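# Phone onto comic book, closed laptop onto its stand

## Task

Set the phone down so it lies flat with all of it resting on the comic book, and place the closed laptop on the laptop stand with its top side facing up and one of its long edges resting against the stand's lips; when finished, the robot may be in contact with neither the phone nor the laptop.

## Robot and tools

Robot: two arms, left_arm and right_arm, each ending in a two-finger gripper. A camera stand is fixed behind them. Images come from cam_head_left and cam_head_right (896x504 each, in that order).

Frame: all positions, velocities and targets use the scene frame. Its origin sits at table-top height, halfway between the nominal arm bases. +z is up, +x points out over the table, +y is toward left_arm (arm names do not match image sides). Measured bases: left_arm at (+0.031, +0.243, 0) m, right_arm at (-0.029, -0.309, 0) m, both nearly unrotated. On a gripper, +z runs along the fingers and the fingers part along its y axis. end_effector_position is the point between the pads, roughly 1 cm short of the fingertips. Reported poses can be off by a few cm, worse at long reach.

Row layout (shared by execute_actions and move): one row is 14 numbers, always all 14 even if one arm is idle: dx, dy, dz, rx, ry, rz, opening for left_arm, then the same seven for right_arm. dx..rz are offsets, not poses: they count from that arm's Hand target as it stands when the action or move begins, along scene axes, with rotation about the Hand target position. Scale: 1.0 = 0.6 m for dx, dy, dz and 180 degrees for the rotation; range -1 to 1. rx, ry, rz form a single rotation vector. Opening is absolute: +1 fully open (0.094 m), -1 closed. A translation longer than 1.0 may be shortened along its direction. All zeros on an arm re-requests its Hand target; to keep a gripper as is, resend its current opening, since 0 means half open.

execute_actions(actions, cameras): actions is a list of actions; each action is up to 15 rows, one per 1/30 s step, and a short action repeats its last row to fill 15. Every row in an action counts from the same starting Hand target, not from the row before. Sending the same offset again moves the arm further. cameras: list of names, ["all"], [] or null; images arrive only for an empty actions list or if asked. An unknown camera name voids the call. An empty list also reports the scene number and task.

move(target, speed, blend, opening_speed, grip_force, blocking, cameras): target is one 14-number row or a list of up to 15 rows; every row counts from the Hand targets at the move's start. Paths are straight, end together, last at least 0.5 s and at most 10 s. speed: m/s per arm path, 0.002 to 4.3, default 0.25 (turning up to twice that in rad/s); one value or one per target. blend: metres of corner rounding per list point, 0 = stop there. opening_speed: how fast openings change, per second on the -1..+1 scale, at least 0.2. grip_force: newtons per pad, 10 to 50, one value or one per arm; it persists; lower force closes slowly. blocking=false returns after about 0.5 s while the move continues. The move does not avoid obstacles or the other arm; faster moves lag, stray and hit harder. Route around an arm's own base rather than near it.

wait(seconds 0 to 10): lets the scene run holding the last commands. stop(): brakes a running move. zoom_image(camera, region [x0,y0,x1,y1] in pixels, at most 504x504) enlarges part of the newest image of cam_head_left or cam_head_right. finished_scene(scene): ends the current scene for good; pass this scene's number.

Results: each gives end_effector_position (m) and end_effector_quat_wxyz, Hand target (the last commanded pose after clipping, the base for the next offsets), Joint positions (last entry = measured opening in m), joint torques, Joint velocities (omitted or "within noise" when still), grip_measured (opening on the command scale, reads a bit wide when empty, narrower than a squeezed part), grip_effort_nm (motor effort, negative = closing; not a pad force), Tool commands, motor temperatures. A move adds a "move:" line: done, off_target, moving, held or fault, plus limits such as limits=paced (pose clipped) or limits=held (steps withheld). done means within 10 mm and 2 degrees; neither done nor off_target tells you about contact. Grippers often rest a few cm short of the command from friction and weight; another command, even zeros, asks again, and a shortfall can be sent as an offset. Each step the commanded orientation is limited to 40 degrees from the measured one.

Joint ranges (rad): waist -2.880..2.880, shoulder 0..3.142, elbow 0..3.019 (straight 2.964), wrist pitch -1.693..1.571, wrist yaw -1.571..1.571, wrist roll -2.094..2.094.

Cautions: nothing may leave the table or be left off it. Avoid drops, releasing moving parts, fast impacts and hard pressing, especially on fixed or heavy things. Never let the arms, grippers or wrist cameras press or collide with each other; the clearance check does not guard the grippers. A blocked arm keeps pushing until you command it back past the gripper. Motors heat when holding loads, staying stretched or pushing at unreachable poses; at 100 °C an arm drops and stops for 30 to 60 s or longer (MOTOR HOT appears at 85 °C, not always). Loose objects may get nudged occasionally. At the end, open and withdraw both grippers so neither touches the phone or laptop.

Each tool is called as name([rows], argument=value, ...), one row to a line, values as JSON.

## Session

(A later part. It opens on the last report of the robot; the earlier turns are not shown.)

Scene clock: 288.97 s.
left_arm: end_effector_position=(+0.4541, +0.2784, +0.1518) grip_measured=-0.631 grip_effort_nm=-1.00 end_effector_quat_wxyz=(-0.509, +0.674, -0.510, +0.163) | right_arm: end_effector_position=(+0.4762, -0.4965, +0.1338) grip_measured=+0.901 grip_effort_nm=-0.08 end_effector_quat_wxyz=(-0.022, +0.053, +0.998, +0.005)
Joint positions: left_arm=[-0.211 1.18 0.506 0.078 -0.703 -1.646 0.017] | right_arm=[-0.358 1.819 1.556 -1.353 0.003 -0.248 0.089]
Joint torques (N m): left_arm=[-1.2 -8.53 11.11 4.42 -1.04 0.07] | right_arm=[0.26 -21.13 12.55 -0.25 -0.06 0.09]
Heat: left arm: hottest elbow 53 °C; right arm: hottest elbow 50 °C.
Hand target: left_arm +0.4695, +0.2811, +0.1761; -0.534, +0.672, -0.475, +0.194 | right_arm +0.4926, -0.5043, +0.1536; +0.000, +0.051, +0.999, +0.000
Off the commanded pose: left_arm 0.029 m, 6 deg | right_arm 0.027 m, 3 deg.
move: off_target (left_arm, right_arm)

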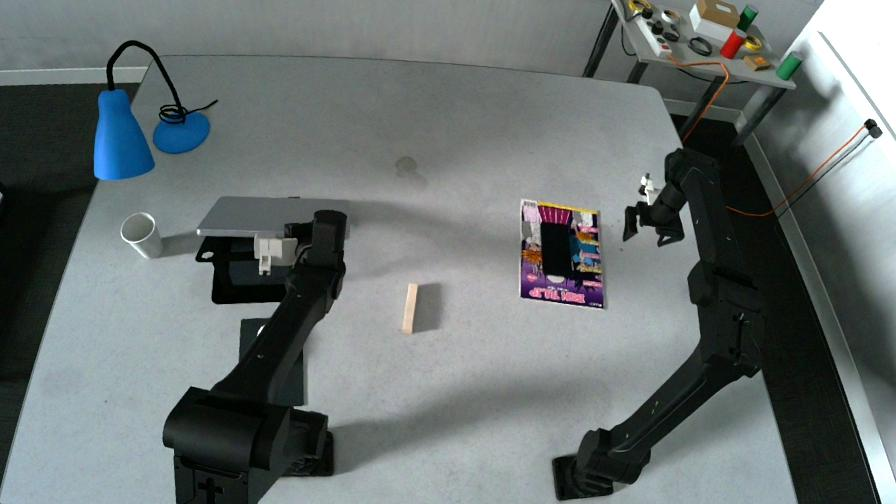

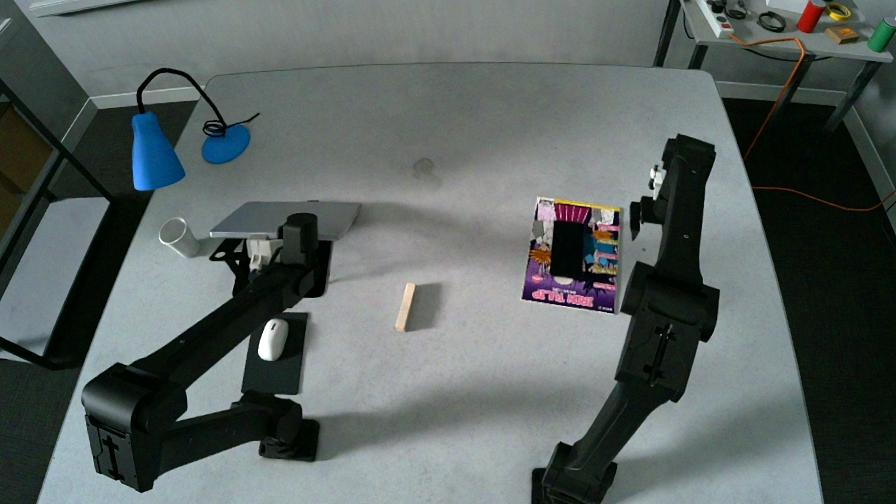

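move([
  [-0.02,0.01,0.03,0,0,0.01,-1,0,0,0,0,0,0,0.9],
  [-0.06,0.03,0.03,0,0.01,0.02,-1,0,0,0,0,0,0,0.9],
], speed=0.06, cameras=["all"])

zoom_image(camera="cam_head_left", region=[140, 150, 360, 330])

zoom_image(camera="cam_head_right", region=[150, 150, 370, 330])

Scene clock: 294.93 s.
left_arm: end_effector_position=(+0.4313, +0.2862, +0.1528) grip_measured=-0.631 grip_effort_nm=-1.00 end_effector_quat_wxyz=(-0.500, +0.694, -0.497, +0.150) | right_arm: end_effector_position=(+0.4762, -0.4965, +0.1338) grip_measured=+0.901 grip_effort_nm=-0.08 end_effector_quat_wxyz=(-0.022, +0.053, +0.998, +0.005)
Joint positions: left_arm=[-0.209 1.108 0.486 -0.033 -0.724 -1.71 0.017] | right_arm=[-0.358 1.819 1.556 -1.353 0.003 -0.248 0.089]
Joint torques (N m): left_arm=[0.26 -12.63 11.32 1.94 -1.76 0.33] | right_arm=[0.32 -21.01 12.53 -0.27 -0.05 0.08]
Heat: left arm: hottest elbow 52 °C; right arm: hottest elbow 50 °C.
Hand target: left_arm +0.4336, +0.2992, +0.1942; -0.533, +0.690, -0.462, +0.166 | right_arm +0.4926, -0.5043, +0.1536; +0.000, +0.051, +0.999, +0.000
Off the commanded pose: left_arm 0.043 m, 6 deg | right_arm 0.027 m, 3 deg.
move: off_target (left_arm, right_arm)

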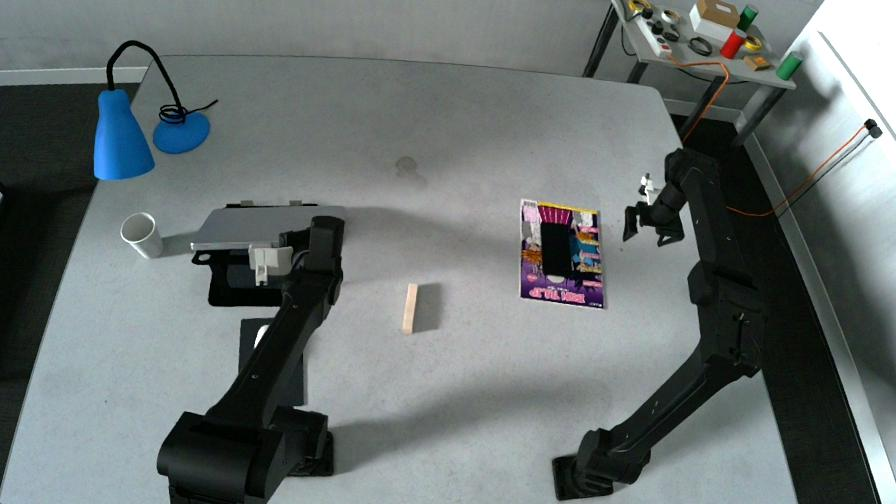

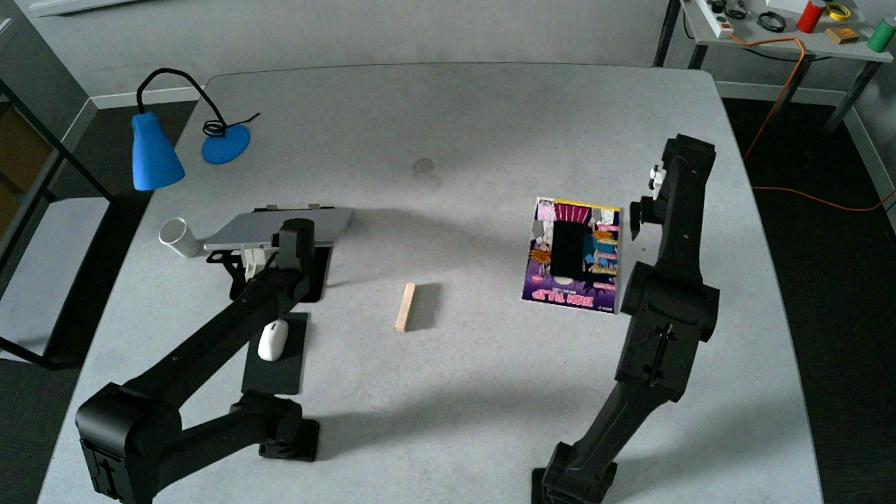

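Scaled by 2.291.

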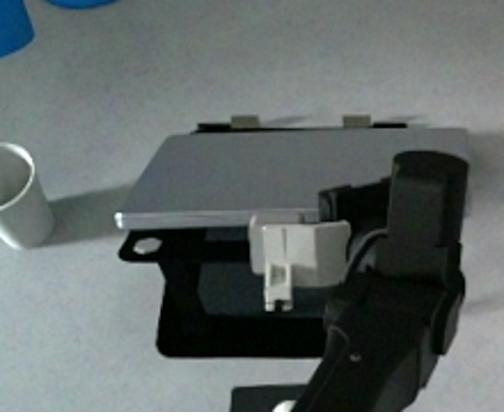

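Scaled by 2.291.

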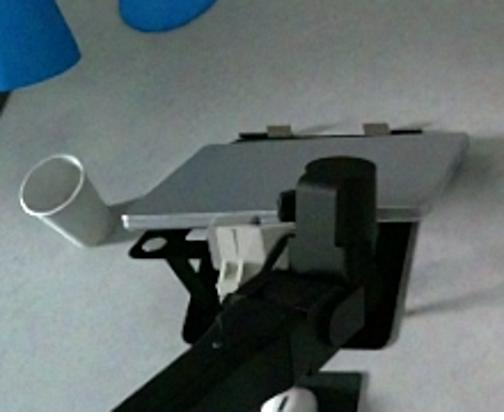

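move(target=[-0.02,0.0,-0.04,0,-0.02,0,-1,0,0,0,0,0,0,0.9], speed=0.05, cameras=["all"])

zoom_image(camera="cam_head_left", region=[140, 150, 360, 330])

zoom_image(camera="cam_head_right", region=[150, 150, 370, 330])

Scene clock: 299.60 s.
left_arm: end_effector_position=(+0.4259, +0.2889, +0.1549) grip_measured=-0.632 grip_effort_nm=-1.01 end_effector_quat_wxyz=(-0.523, +0.688, -0.469, +0.184) | right_arm: end_effector_position=(+0.4762, -0.4965, +0.1338) grip_measured=+0.901 grip_effort_nm=-0.08 end_effector_quat_wxyz=(-0.022, +0.053, +0.998, +0.005)
Joint positions: left_arm=[-0.209 1.093 0.422 0.124 -0.736 -1.699 0.017] | right_arm=[-0.358 1.819 1.556 -1.353 0.003 -0.248 0.089]
Joint torques (N m): left_arm=[-0.15 -9.17 8.12 3.23 -1.66 0.27] | right_arm=[0.26 -20.95 12.52 -0.29 -0.05 0.08]
Motor temperatures (°C): left_arm=[22 27 50 25 32 24 30] | right_arm=[26 42 50 25 24 23 25]
Heat: left arm: hottest elbow 50 °C; right arm: hottest elbow 50 °C.
Hand target: left_arm +0.4215, +0.2992, +0.1701; -0.547, +0.684, -0.445, +0.188 | right_arm +0.4926, -0.5043, +0.1536; +0.000, +0.051, +0.999, +0.000
Off the commanded pose: left_arm 0.019 m, 4 deg | right_arm 0.027 m, 3 deg.
move: off_target (left_arm, right_arm)

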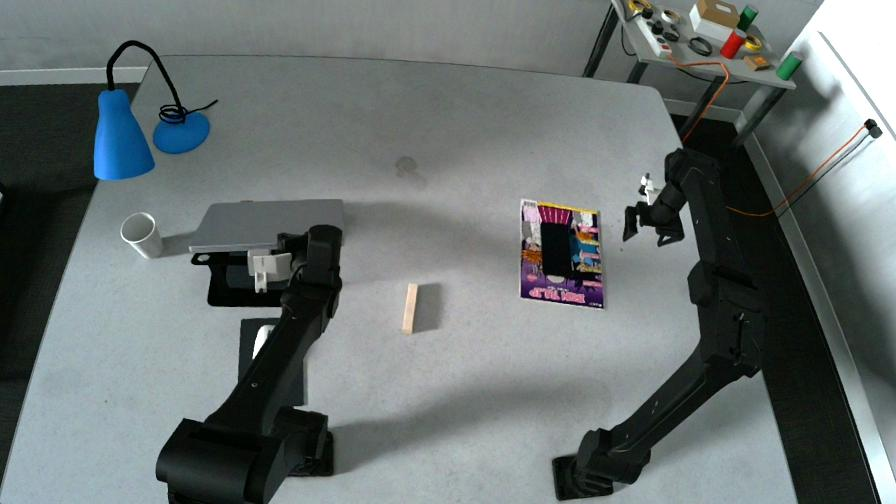

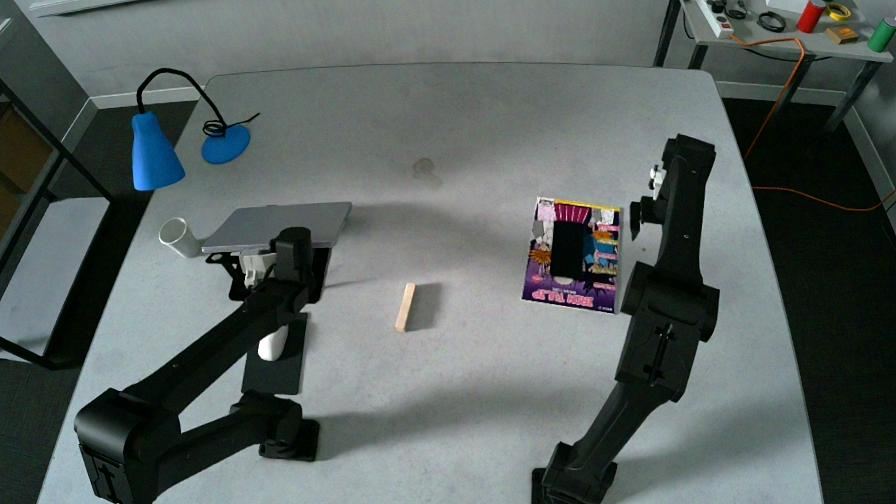

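Scaled by 2.291.

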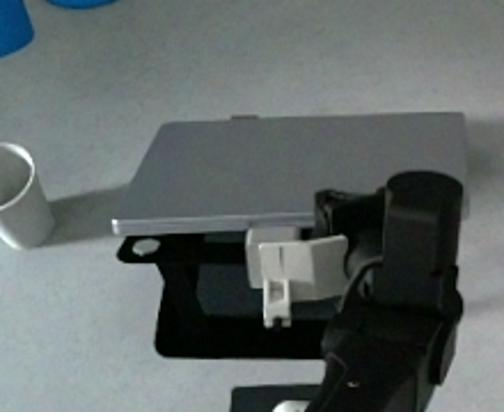

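Scaled by 2.291.

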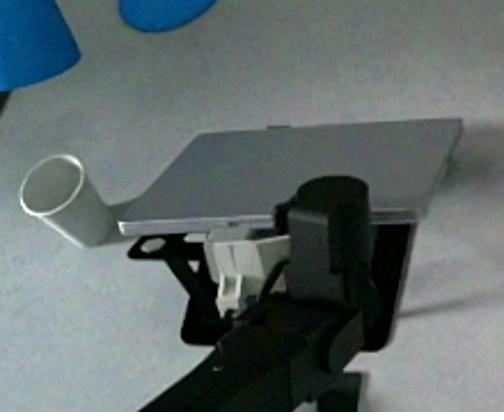

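move([
  [0,0,0,0,0,0,-1,0,0,0,0,0,0,0.9],
  [0,0,0,0,0,0,0.0,0,0,0,0,0,0,0.9],
], speed=0.05, opening_speed=0.3, cameras=["all"])

zoom_image(camera="cam_head_left", region=[140, 150, 360, 330])

zoom_image(camera="cam_head_right", region=[150, 150, 370, 330])

Scene clock: 306.73 s.
left_arm: end_effector_position=(+0.4255, +0.2931, +0.1739) grip_measured=-0.003 grip_effort_nm=0.16 end_effector_quat_wxyz=(-0.545, +0.684, -0.444, +0.198) | right_arm: end_effector_position=(+0.4762, -0.4965, +0.1338) grip_measured=+0.901 grip_effort_nm=-0.08 end_effector_quat_wxyz=(-0.022, +0.053, +0.998, +0.005)
Joint positions: left_arm=[-0.21 1.062 0.418 0.17 -0.77 -1.687 0.047] | right_arm=[-0.358 1.819 1.556 -1.353 0.003 -0.248 0.089]
Joint torques (N m): left_arm=[-0.44 -6.36 8.7 1.62 -0.38 0.17] | right_arm=[0.32 -21.13 12.53 -0.31 -0.05 0.08]
Heat: left arm: hottest elbow 49 °C; right arm: hottest elbow 50 °C.
Hand target: left_arm +0.4216, +0.2991, +0.1701; -0.547, +0.684, -0.445, +0.188 | right_arm +0.4926, -0.5043, +0.1536; +0.000, +0.051, +0.999, +0.000
Off the commanded pose: left_arm 0.008 m, 1 deg | right_arm 0.027 m, 3 deg.
move: off_target (right_arm); target 2's new opening was sent with left_arm's hand 0.019 m and 4 deg from that target

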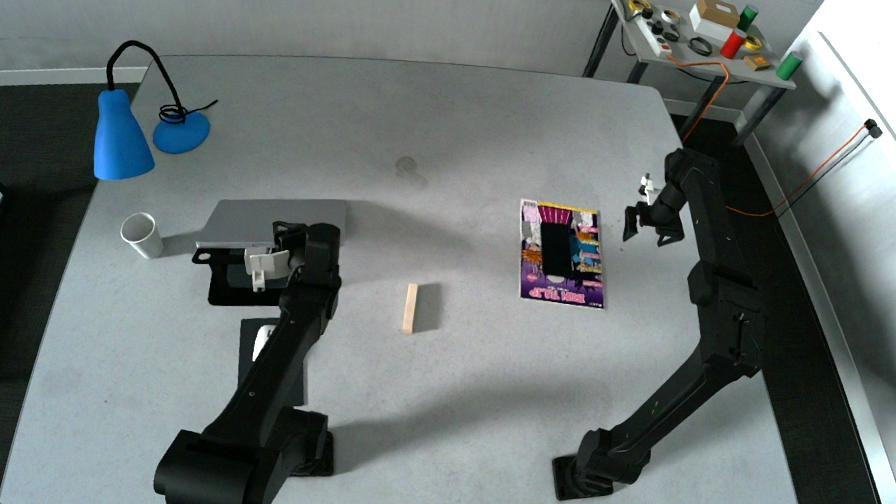

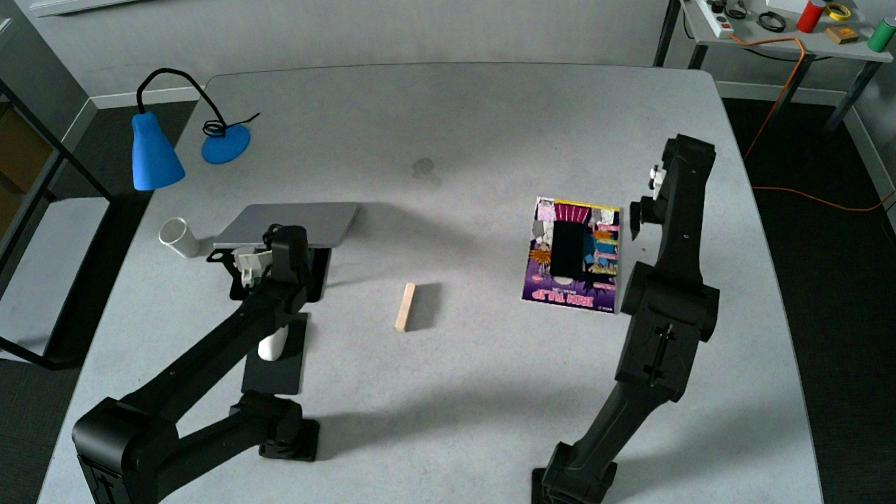

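Scaled by 2.291.

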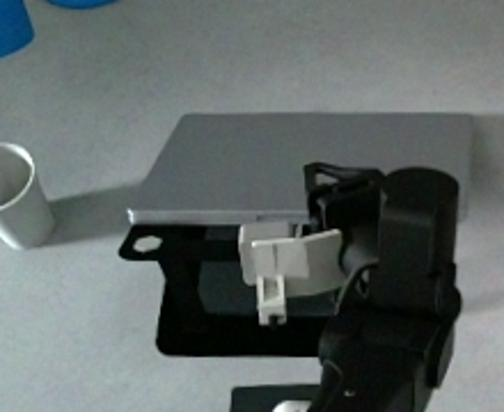

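Scaled by 2.291.

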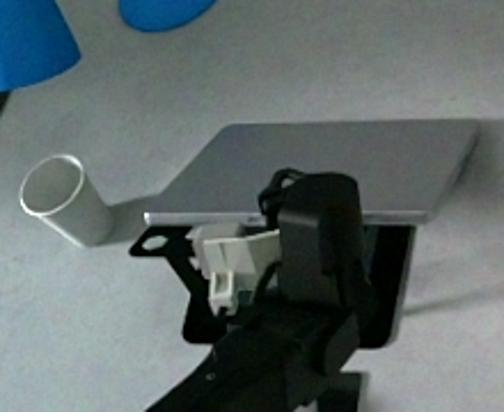

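move([
  [0,0,0,0,0,0,-0.01,0,0,0,0,0,0,0.9],
  [0,0,0,0,0,0,-0.8,0,0,0,0,0,0,0.9],
], speed=0.05, opening_speed=0.5, grip_force=40, cameras=[])

move(target=[-0.06,0.015,0.03,0,0.03,0.01,-0.8,0,0,0,0,0,0,0.9], speed=0.06, cameras=["all"])

zoom_image(camera="cam_head_left", region=[140, 150, 360, 330])

zoom_image(camera="cam_head_right", region=[150, 150, 370, 330])

Scene clock: 314.13 s.
left_arm: end_effector_position=(+0.4254, +0.2931, +0.1741) grip_measured=-0.797 grip_effort_nm=-0.08 end_effector_quat_wxyz=(-0.545, +0.683, -0.444, +0.197) | right_arm: end_effector_position=(+0.4762, -0.4965, +0.1338) grip_measured=+0.901 grip_effort_nm=-0.08 end_effector_quat_wxyz=(-0.022, +0.053, +0.998, +0.005)
Joint positions: left_arm=[-0.21 1.062 0.418 0.17 -0.77 -1.684 0.01] | right_arm=[-0.358 1.819 1.556 -1.353 0.003 -0.248 0.089]
Joint torques (N m): left_arm=[-0.38 -6.71 8.58 1.7 -0.3 0.16] | right_arm=[0.32 -21.07 12.55 -0.28 -0.04 0.09]
Heat: left arm: hottest elbow 47 °C; right arm: hottest elbow 51 °C.
Hand target: left_arm +0.4215, +0.2991, +0.1702; -0.547, +0.684, -0.445, +0.188 | right_arm +0.4926, -0.5043, +0.1536; +0.000, +0.051, +0.999, +0.000
Off the commanded pose: left_arm 0.008 m, 1 deg | right_arm 0.027 m, 3 deg.
grip_force (N): 40, 40
move: off_target (right_arm)
No camera images: "cameras" was empty.

Scene clock: 315.60 s.
left_arm: end_effector_position=(+0.3848, +0.3028, +0.1793) grip_measured=-0.798 grip_effort_nm=-0.08 end_effector_quat_wxyz=(-0.524, +0.693, -0.473, +0.143) | right_arm: end_effector_position=(+0.4762, -0.4965, +0.1338) grip_measured=+0.901 grip_effort_nm=-0.08 end_effector_quat_wxyz=(-0.022, +0.053, +0.998, +0.005)
Joint positions: left_arm=[-0.209 0.893 0.418 -0.143 -0.786 -1.703 0.009] | right_arm=[-0.358 1.819 1.556 -1.353 0.003 -0.248 0.089]
Joint torques (N m): left_arm=[0.09 -5.83 11.12 1.25 -0.45 -0.05] | right_arm=[0.21 -21.01 12.55 -0.28 -0.06 0.09]
Heat: left arm: hottest elbow 47 °C; right arm: hottest elbow 51 °C.
Hand target: left_arm +0.3856, +0.3080, +0.1882; -0.528, +0.699, -0.459, +0.147 | right_arm +0.4926, -0.5043, +0.1536; +0.000, +0.051, +0.999, +0.000
Off the commanded pose: left_arm 0.010 m, 2 deg | right_arm 0.027 m, 3 deg.
grip_force (N): 40, 40
move: off_target (right_arm)

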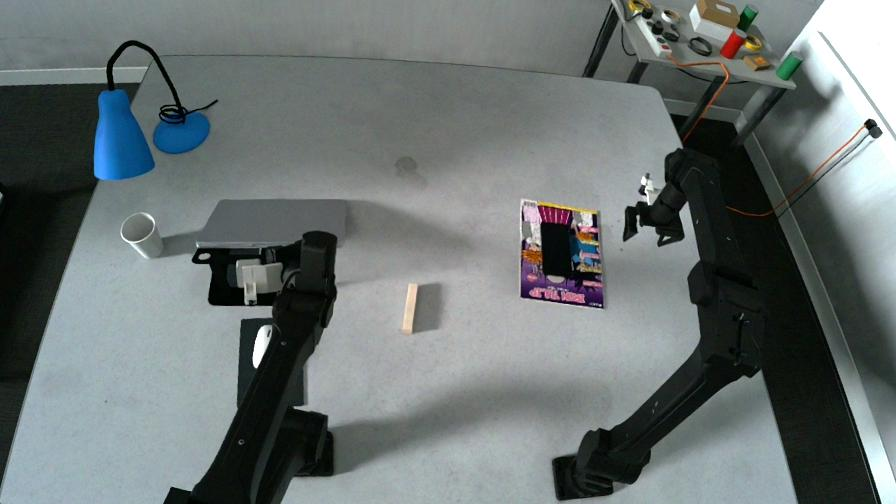

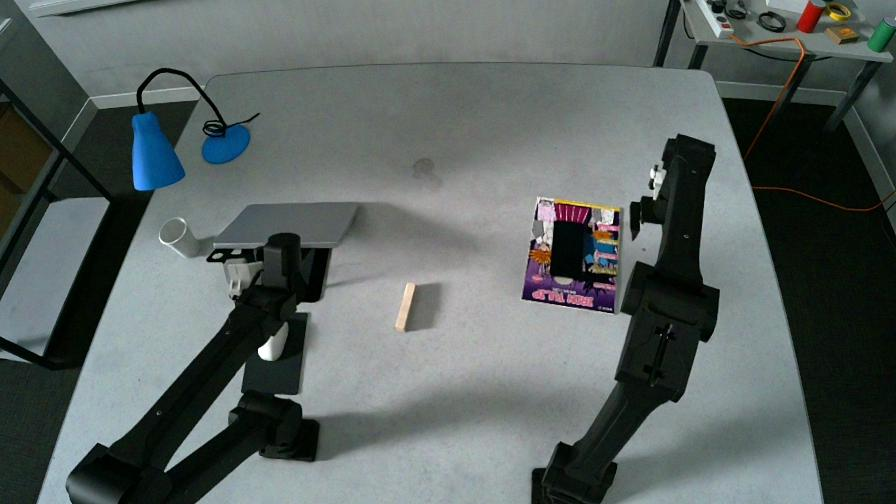

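Scaled by 2.291.

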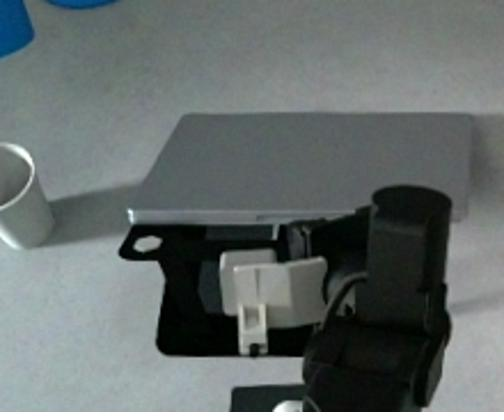

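Scaled by 2.291.

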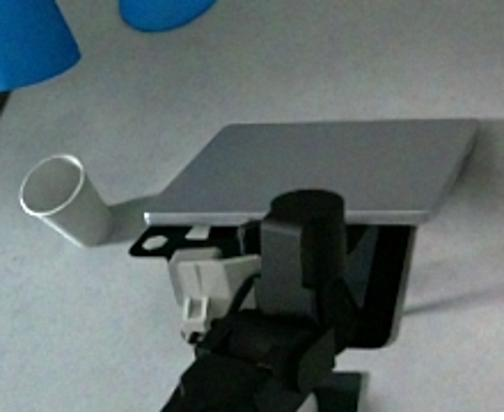

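move([
  [-0.1,-0.05,0.1,0,0,0,-0.9,0,0,0,0,0,0,0.9],
  [-0.1,-0.35,0.2,0,0,0,-0.9,0,0,0,0,0,0,0.9],
], speed=0.2, blend=0.04, cameras=["all"])

zoom_image(camera="cam_head_left", region=[180, 170, 360, 320])

zoom_image(camera="cam_head_right", region=[190, 170, 370, 320])

Scene clock: 321.93 s.
left_arm: end_effector_position=(+0.3182, +0.1164, +0.2772) grip_measured=-0.898 grip_effort_nm=-0.08 end_effector_quat_wxyz=(+0.566, -0.564, +0.558, -0.223) | right_arm: end_effector_position=(+0.4762, -0.4965, +0.1338) grip_measured=+0.901 grip_effort_nm=-0.08 end_effector_quat_wxyz=(-0.022, +0.053, +0.998, +0.005)
Joint positions: left_arm=[-0.994 0.836 0.641 -0.762 -1.247 -2.098 0.005] | right_arm=[-0.358 1.819 1.556 -1.353 0.003 -0.248 0.089]
Joint torques (N m): left_arm=[-2.32 -2.96 17.16 1.63 -0.67 -0.04] | right_arm=[0.32 -21.01 12.53 -0.32 -0.05 0.08]
Heat: left arm: hottest elbow 46 °C; right arm: hottest elbow 51 °C.
Hand target: left_arm +0.3256, +0.0981, +0.3081; +0.528, -0.699, +0.459, -0.147 | right_arm +0.4926, -0.5043, +0.1536; +0.000, +0.051, +0.999, +0.000
Off the commanded pose: left_arm 0.037 m, 22 deg | right_arm 0.027 m, 3 deg.
joint sent to its limit (left arm) — joint 6 (wrist roll), lower limit. The joint targets are off in orientation, not in position.
grip_force (N): 40, 40
move: off_target (left_arm, right_arm)

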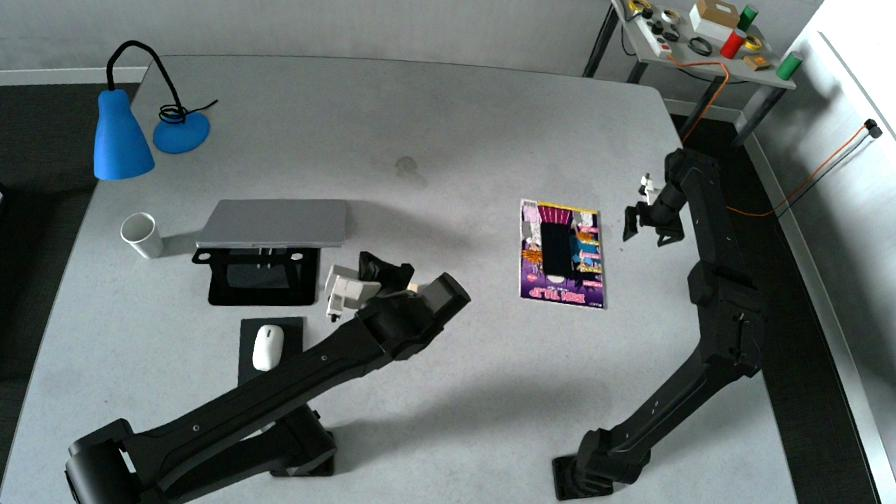

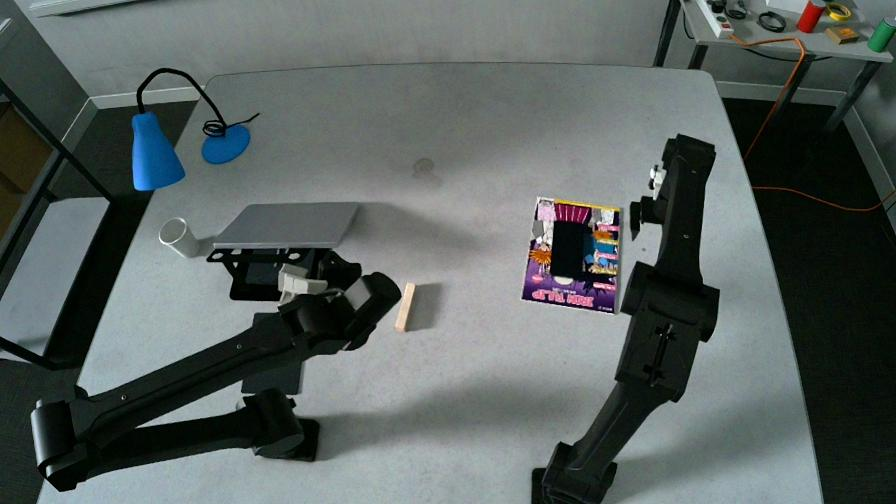

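Scaled by 2.800.

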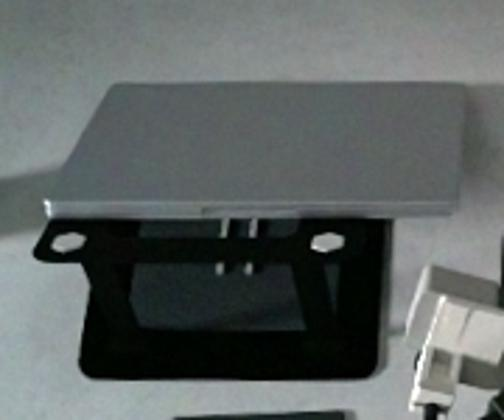

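Scaled by 2.800.

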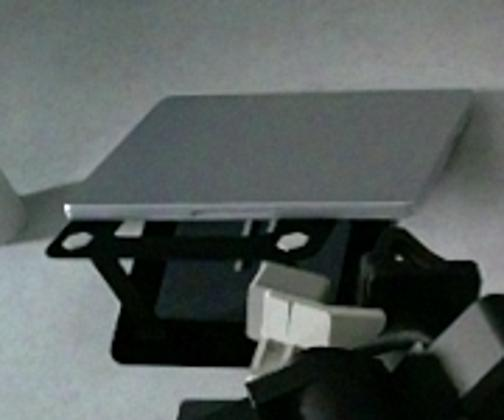

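move(target=[0.1,0.05,0.12,0.115,0.414,-0.549,-1,0,0,0,0,0,0,0.9], speed=0.3, cameras=[])

move(target=[0.55,0.35,0,0,0,0,-1,0,0,0,0,0,0,0.9], speed=0.25, cameras=["all"])

Scene clock: 338.57 s.
left_arm: end_effector_position=(+0.3732, +0.1266, +0.3542) grip_measured=-0.975 grip_effort_nm=-0.82 end_effector_quat_wxyz=(+0.065, +0.002, +0.998, -0.023) | right_arm: end_effector_position=(+0.4762, -0.4965, +0.1338) grip_measured=+0.901 grip_effort_nm=-0.08 end_effector_quat_wxyz=(-0.022, +0.053, +0.998, +0.005)
Joint positions: left_arm=[-0.353 1.223 1.461 -1.672 0.004 -0.319 0.001] | right_arm=[-0.358 1.819 1.556 -1.353 0.003 -0.248 0.089]
Joint torques (N m): left_arm=[0.03 -8.64 16.69 0.09 -0.13 0.08] | right_arm=[0.26 -21.07 12.52 -0.31 -0.05 0.08]
Heat: left arm: hottest elbow 48 °C; right arm: hottest elbow 51 °C.
Hand target: left_arm +0.3856, +0.1282, +0.3802; +0.000, +0.001, +1.000, -0.001 | right_arm +0.4926, -0.5043, +0.1536; +0.000, +0.051, +0.999, +0.000
Off the commanded pose: left_arm 0.029 m, 8 deg | right_arm 0.027 m, 3 deg.
joint sent to its limit (left arm) — joint 4 (wrist pitch), lower limit. The joint targets are off in orientation, not in position.
grip_force (N): 40, 40
move: off_target (left_arm, right_arm)
No camera images: "cameras" was empty.

Scene clock: 341.07 s.
left_arm: end_effector_position=(+0.7097, +0.3331, +0.3544) grip_measured=-0.975 grip_effort_nm=-0.82 end_effector_quat_wxyz=(+0.158, -0.002, +0.987, +0.017) | right_arm: end_effector_position=(+0.4762, -0.4965, +0.1338) grip_measured=+0.901 grip_effort_nm=-0.08 end_effector_quat_wxyz=(-0.022, +0.053, +0.998, +0.005)
Joint positions: left_arm=[0.106 2.057 2.479 -1.674 0.008 0.129 0.001] | right_arm=[-0.358 1.819 1.556 -1.353 0.003 -0.248 0.089]
Joint torques (N m): left_arm=[-0.91 -22.36 16.16 0.5 -0.06 0.1] | right_arm=[0.26 -21.01 12.55 -0.29 -0.05 0.08]
Heat: left arm: hottest elbow 48 °C; right arm: hottest elbow 51 °C.
Hand target: left_arm +0.7156, +0.3379, +0.3801; +0.000, +0.002, +1.000, -0.001 | right_arm +0.4926, -0.5043, +0.1536; +0.000, +0.051, +0.999, +0.000
Off the commanded pose: left_arm 0.027 m, 18 deg | right_arm 0.027 m, 3 deg.
joint sent to its limit (left arm) — joint 4 (wrist pitch), lower limit. The joint targets are off in orientation, not in position.
grip_force (N): 40, 40
move: off_target (left_arm, right_arm)

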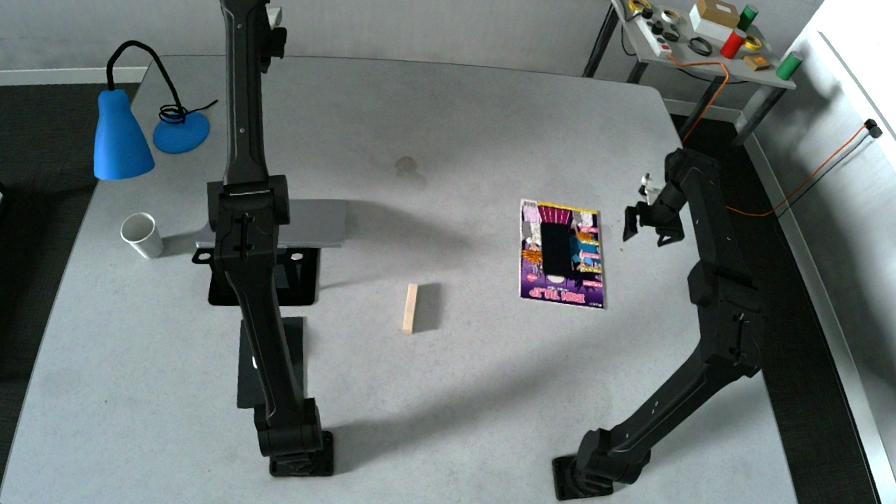

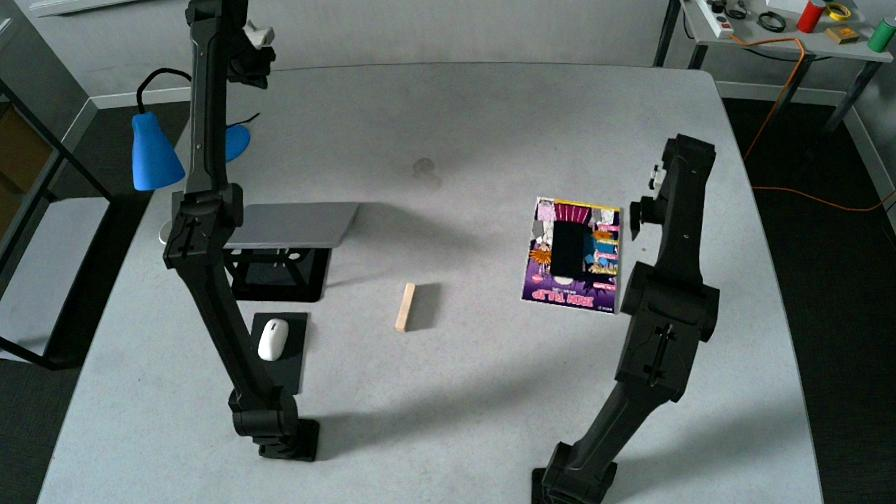

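move(target=[0.0,0.06,-0.4,0,0,0,-1,0,0,0,0,0,0,0.9], speed=0.2, cameras=["all"])

zoom_image(camera="cam_head_left", region=[160, 60, 400, 300])

zoom_image(camera="cam_head_right", region=[160, 60, 400, 300])

Scene clock: 346.23 s.
left_arm: end_effector_position=(+0.7142, +0.3646, +0.1334) grip_measured=-0.975 grip_effort_nm=-0.82 end_effector_quat_wxyz=(-0.009, +0.003, +1.000, -0.004) | right_arm: end_effector_position=(+0.4762, -0.4965, +0.1338) grip_measured=+0.901 grip_effort_nm=-0.08 end_effector_quat_wxyz=(-0.022, +0.053, +0.998, +0.005)
Joint positions: left_arm=[0.15 2.268 2.278 -1.6 0.004 0.183 0.001] | right_arm=[-0.358 1.819 1.556 -1.353 0.003 -0.248 0.089]
Joint torques (N m): left_arm=[0.03 -25.58 11.06 0.27 -0.1 0.09] | right_arm=[0.32 -21.07 12.55 -0.31 -0.05 0.07]
Heat: left arm: hottest elbow 48 °C; right arm: hottest elbow 51 °C.
Hand target: left_arm +0.7156, +0.3741, +0.1400; -0.001, +0.002, +1.000, -0.001 | right_arm +0.4926, -0.5043, +0.1536; +0.000, +0.051, +0.999, +0.000
Off the commanded pose: left_arm 0.012 m, 1 deg | right_arm 0.027 m, 3 deg.
grip_force (N): 40, 40
move: off_target (left_arm, right_arm)

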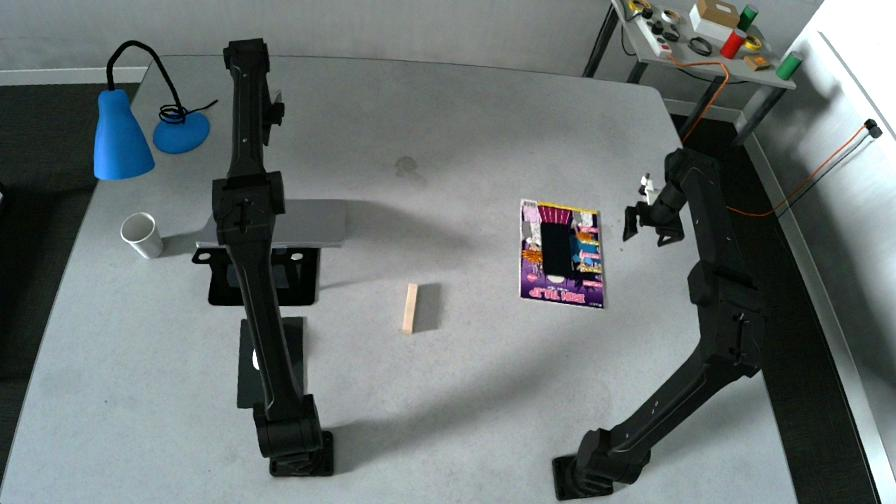

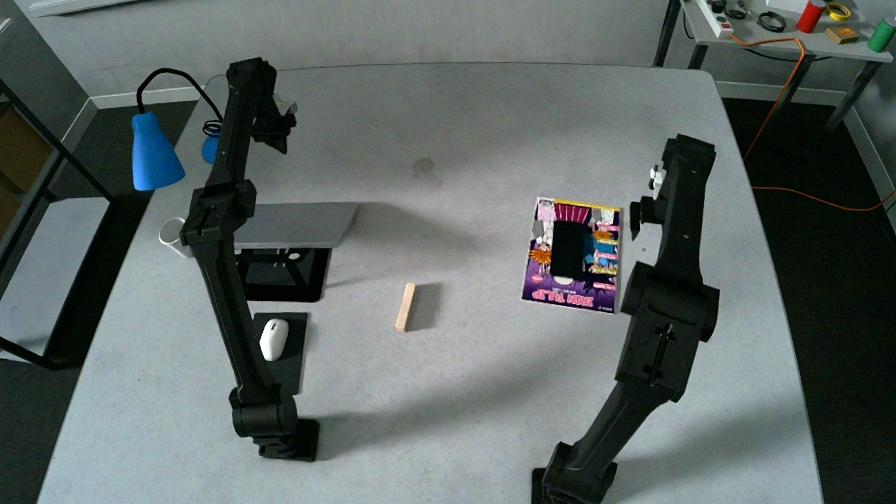

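Scaled by 2.100.

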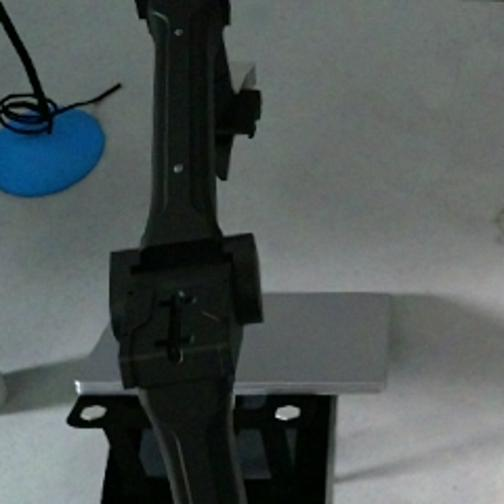

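Scaled by 2.100.

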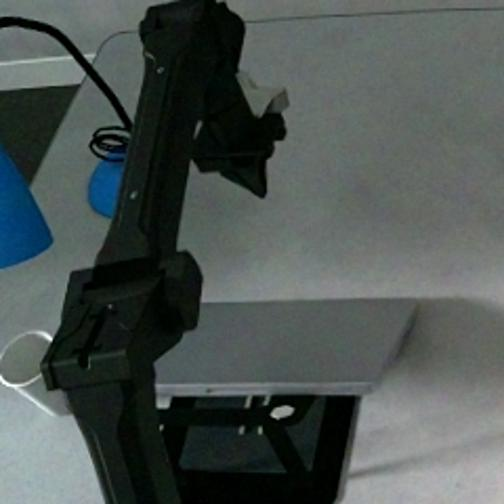

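move([
  [0.0,-0.06,-0.12,0,0,0,-1,0,0,0,0,0,0,0.9],
  [-0.12,-0.06,-0.12,0,0,0,-1,0,0,0,0,0,0,0.9],
], speed=0.12, cameras=["all"])

zoom_image(camera="cam_head_left", region=[180, 100, 360, 280])

zoom_image(camera="cam_head_right", region=[190, 100, 370, 280])

Scene clock: 352.83 s.
left_arm: end_effector_position=(+0.6429, +0.3326, +0.0562) grip_measured=-0.975 grip_effort_nm=-0.82 end_effector_quat_wxyz=(-0.014, +0.003, +1.000, -0.004) | right_arm: end_effector_position=(+0.4762, -0.4965, +0.1338) grip_measured=+0.901 grip_effort_nm=-0.08 end_effector_quat_wxyz=(-0.022, +0.053, +0.998, +0.005)
Joint positions: left_arm=[0.119 2.077 1.745 -1.268 0.004 0.153 0.001] | right_arm=[-0.358 1.819 1.556 -1.353 0.003 -0.248 0.089]
Joint torques (N m): left_arm=[-0.79 -23.94 8.5 0.51 -0.1 0.07] | right_arm=[0.38 -21.07 12.53 -0.32 -0.05 0.08]
Heat: left arm: hottest elbow 47 °C; right arm: hottest elbow 51 °C.
Hand target: left_arm +0.6436, +0.3382, +0.0680; +0.000, +0.002, +1.000, -0.001 | right_arm +0.4926, -0.5043, +0.1536; +0.000, +0.051, +0.999, +0.000
Off the commanded pose: left_arm 0.013 m, 2 deg | right_arm 0.027 m, 3 deg.
grip_force (N): 40, 40
move: off_target (left_arm, right_arm)

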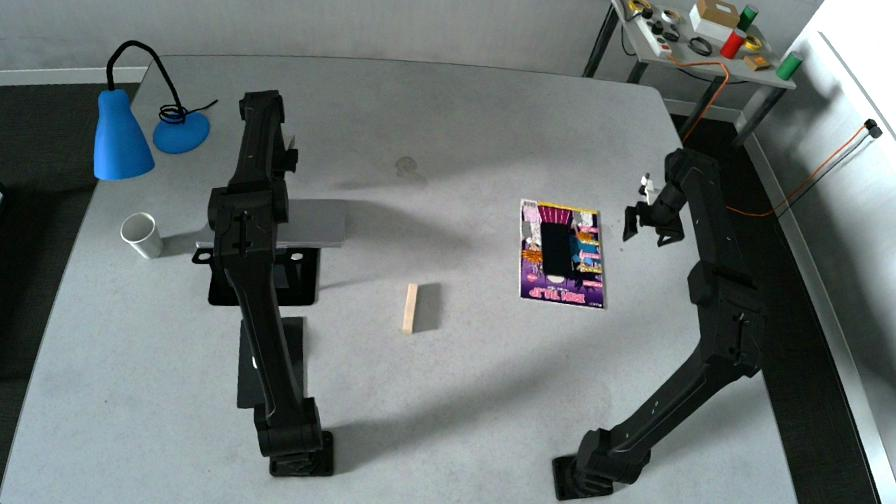

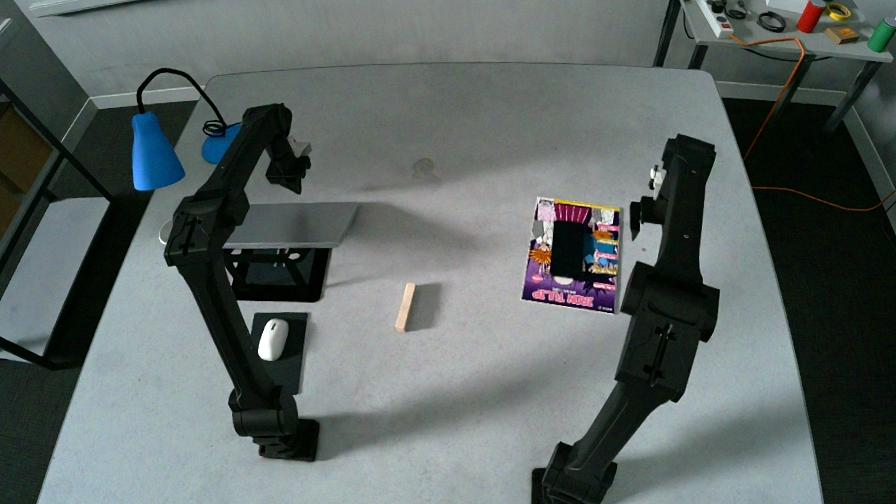

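Scaled by 2.800.

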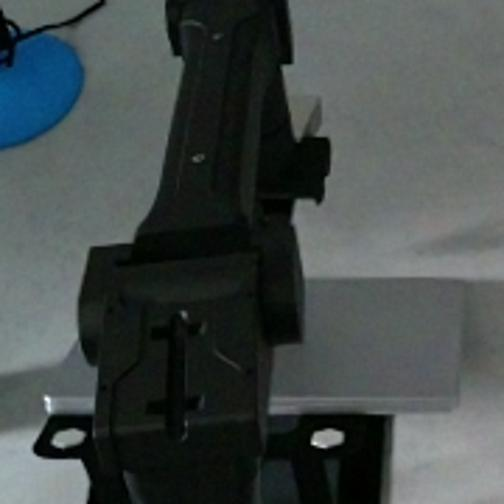

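Scaled by 2.800.

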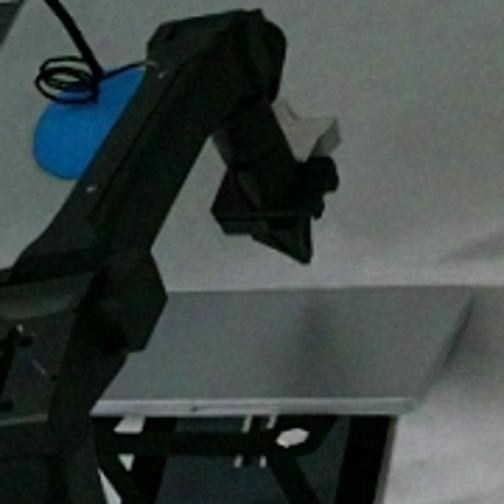

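move(target=[-0.075,0,0.0,0,0,0,-1,0,0,0,0,0,0,0.9], speed=0.05, cameras=["all"])

zoom_image(camera="cam_head_right", region=[190, 100, 370, 280])

zoom_image(camera="cam_head_left", region=[180, 170, 360, 320])

Scene clock: 357.13 s.
left_arm: end_effector_position=(+0.5991, +0.3295, +0.0542) grip_measured=-0.975 grip_effort_nm=-0.82 end_effector_quat_wxyz=(-0.016, +0.003, +1.000, -0.004) | right_arm: end_effector_position=(+0.4762, -0.4965, +0.1338) grip_measured=+0.901 grip_effort_nm=-0.08 end_effector_quat_wxyz=(-0.022, +0.053, +0.998, +0.005)
Joint positions: left_arm=[0.125 1.972 1.567 -1.199 0.004 0.16 0.001] | right_arm=[-0.358 1.819 1.556 -1.353 0.003 -0.248 0.089]
Joint torques (N m): left_arm=[-0.62 -23.06 8.21 0.62 -0.14 0.03] | right_arm=[0.26 -21.07 12.56 -0.28 -0.06 0.08]
Heat: left arm: hottest elbow 46 °C; right arm: hottest elbow 51 °C.
Hand target: left_arm +0.5986, +0.3381, +0.0681; +0.000, +0.001, +1.000, -0.001 | right_arm +0.4926, -0.5043, +0.1536; +0.000, +0.051, +0.999, +0.000
Off the commanded pose: left_arm 0.016 m, 2 deg | right_arm 0.027 m, 3 deg.
grip_force (N): 40, 40
move: off_target (left_arm, right_arm)

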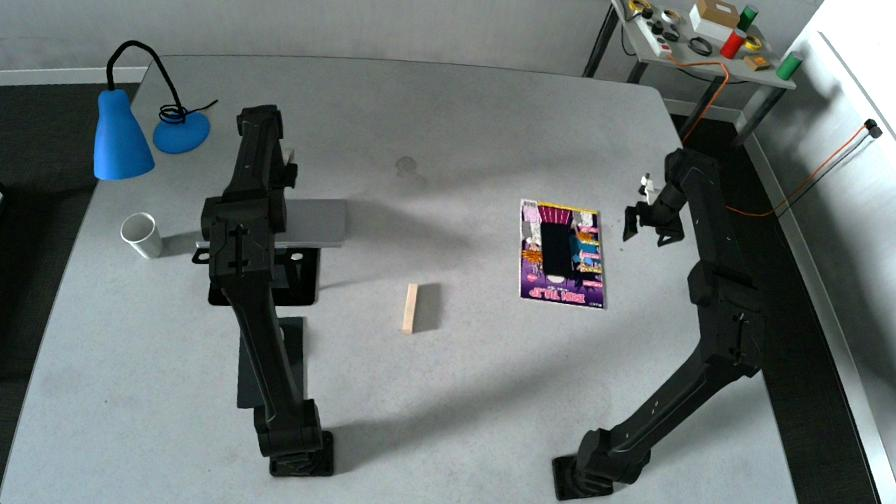

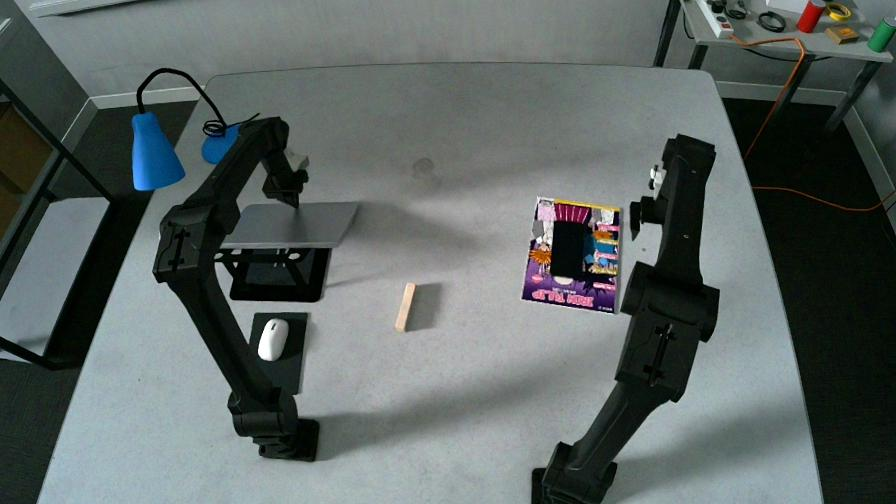

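Scaled by 2.800.

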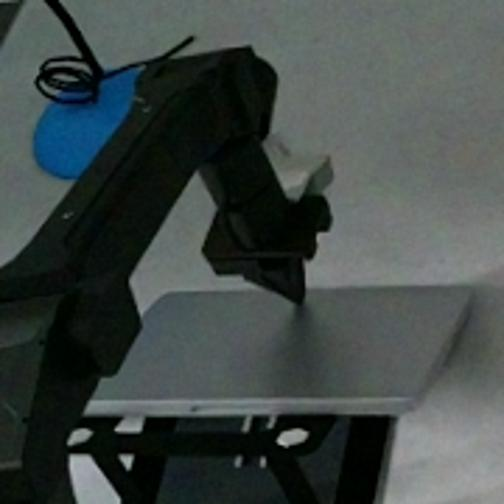

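Scaled by 2.800.

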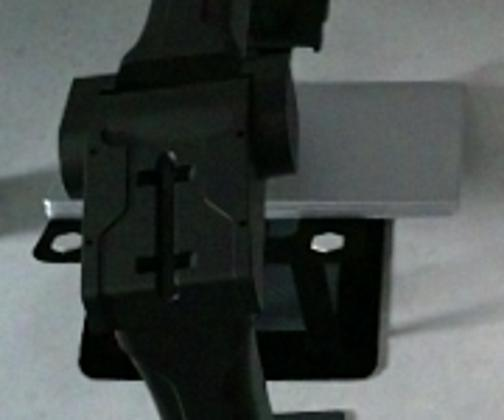

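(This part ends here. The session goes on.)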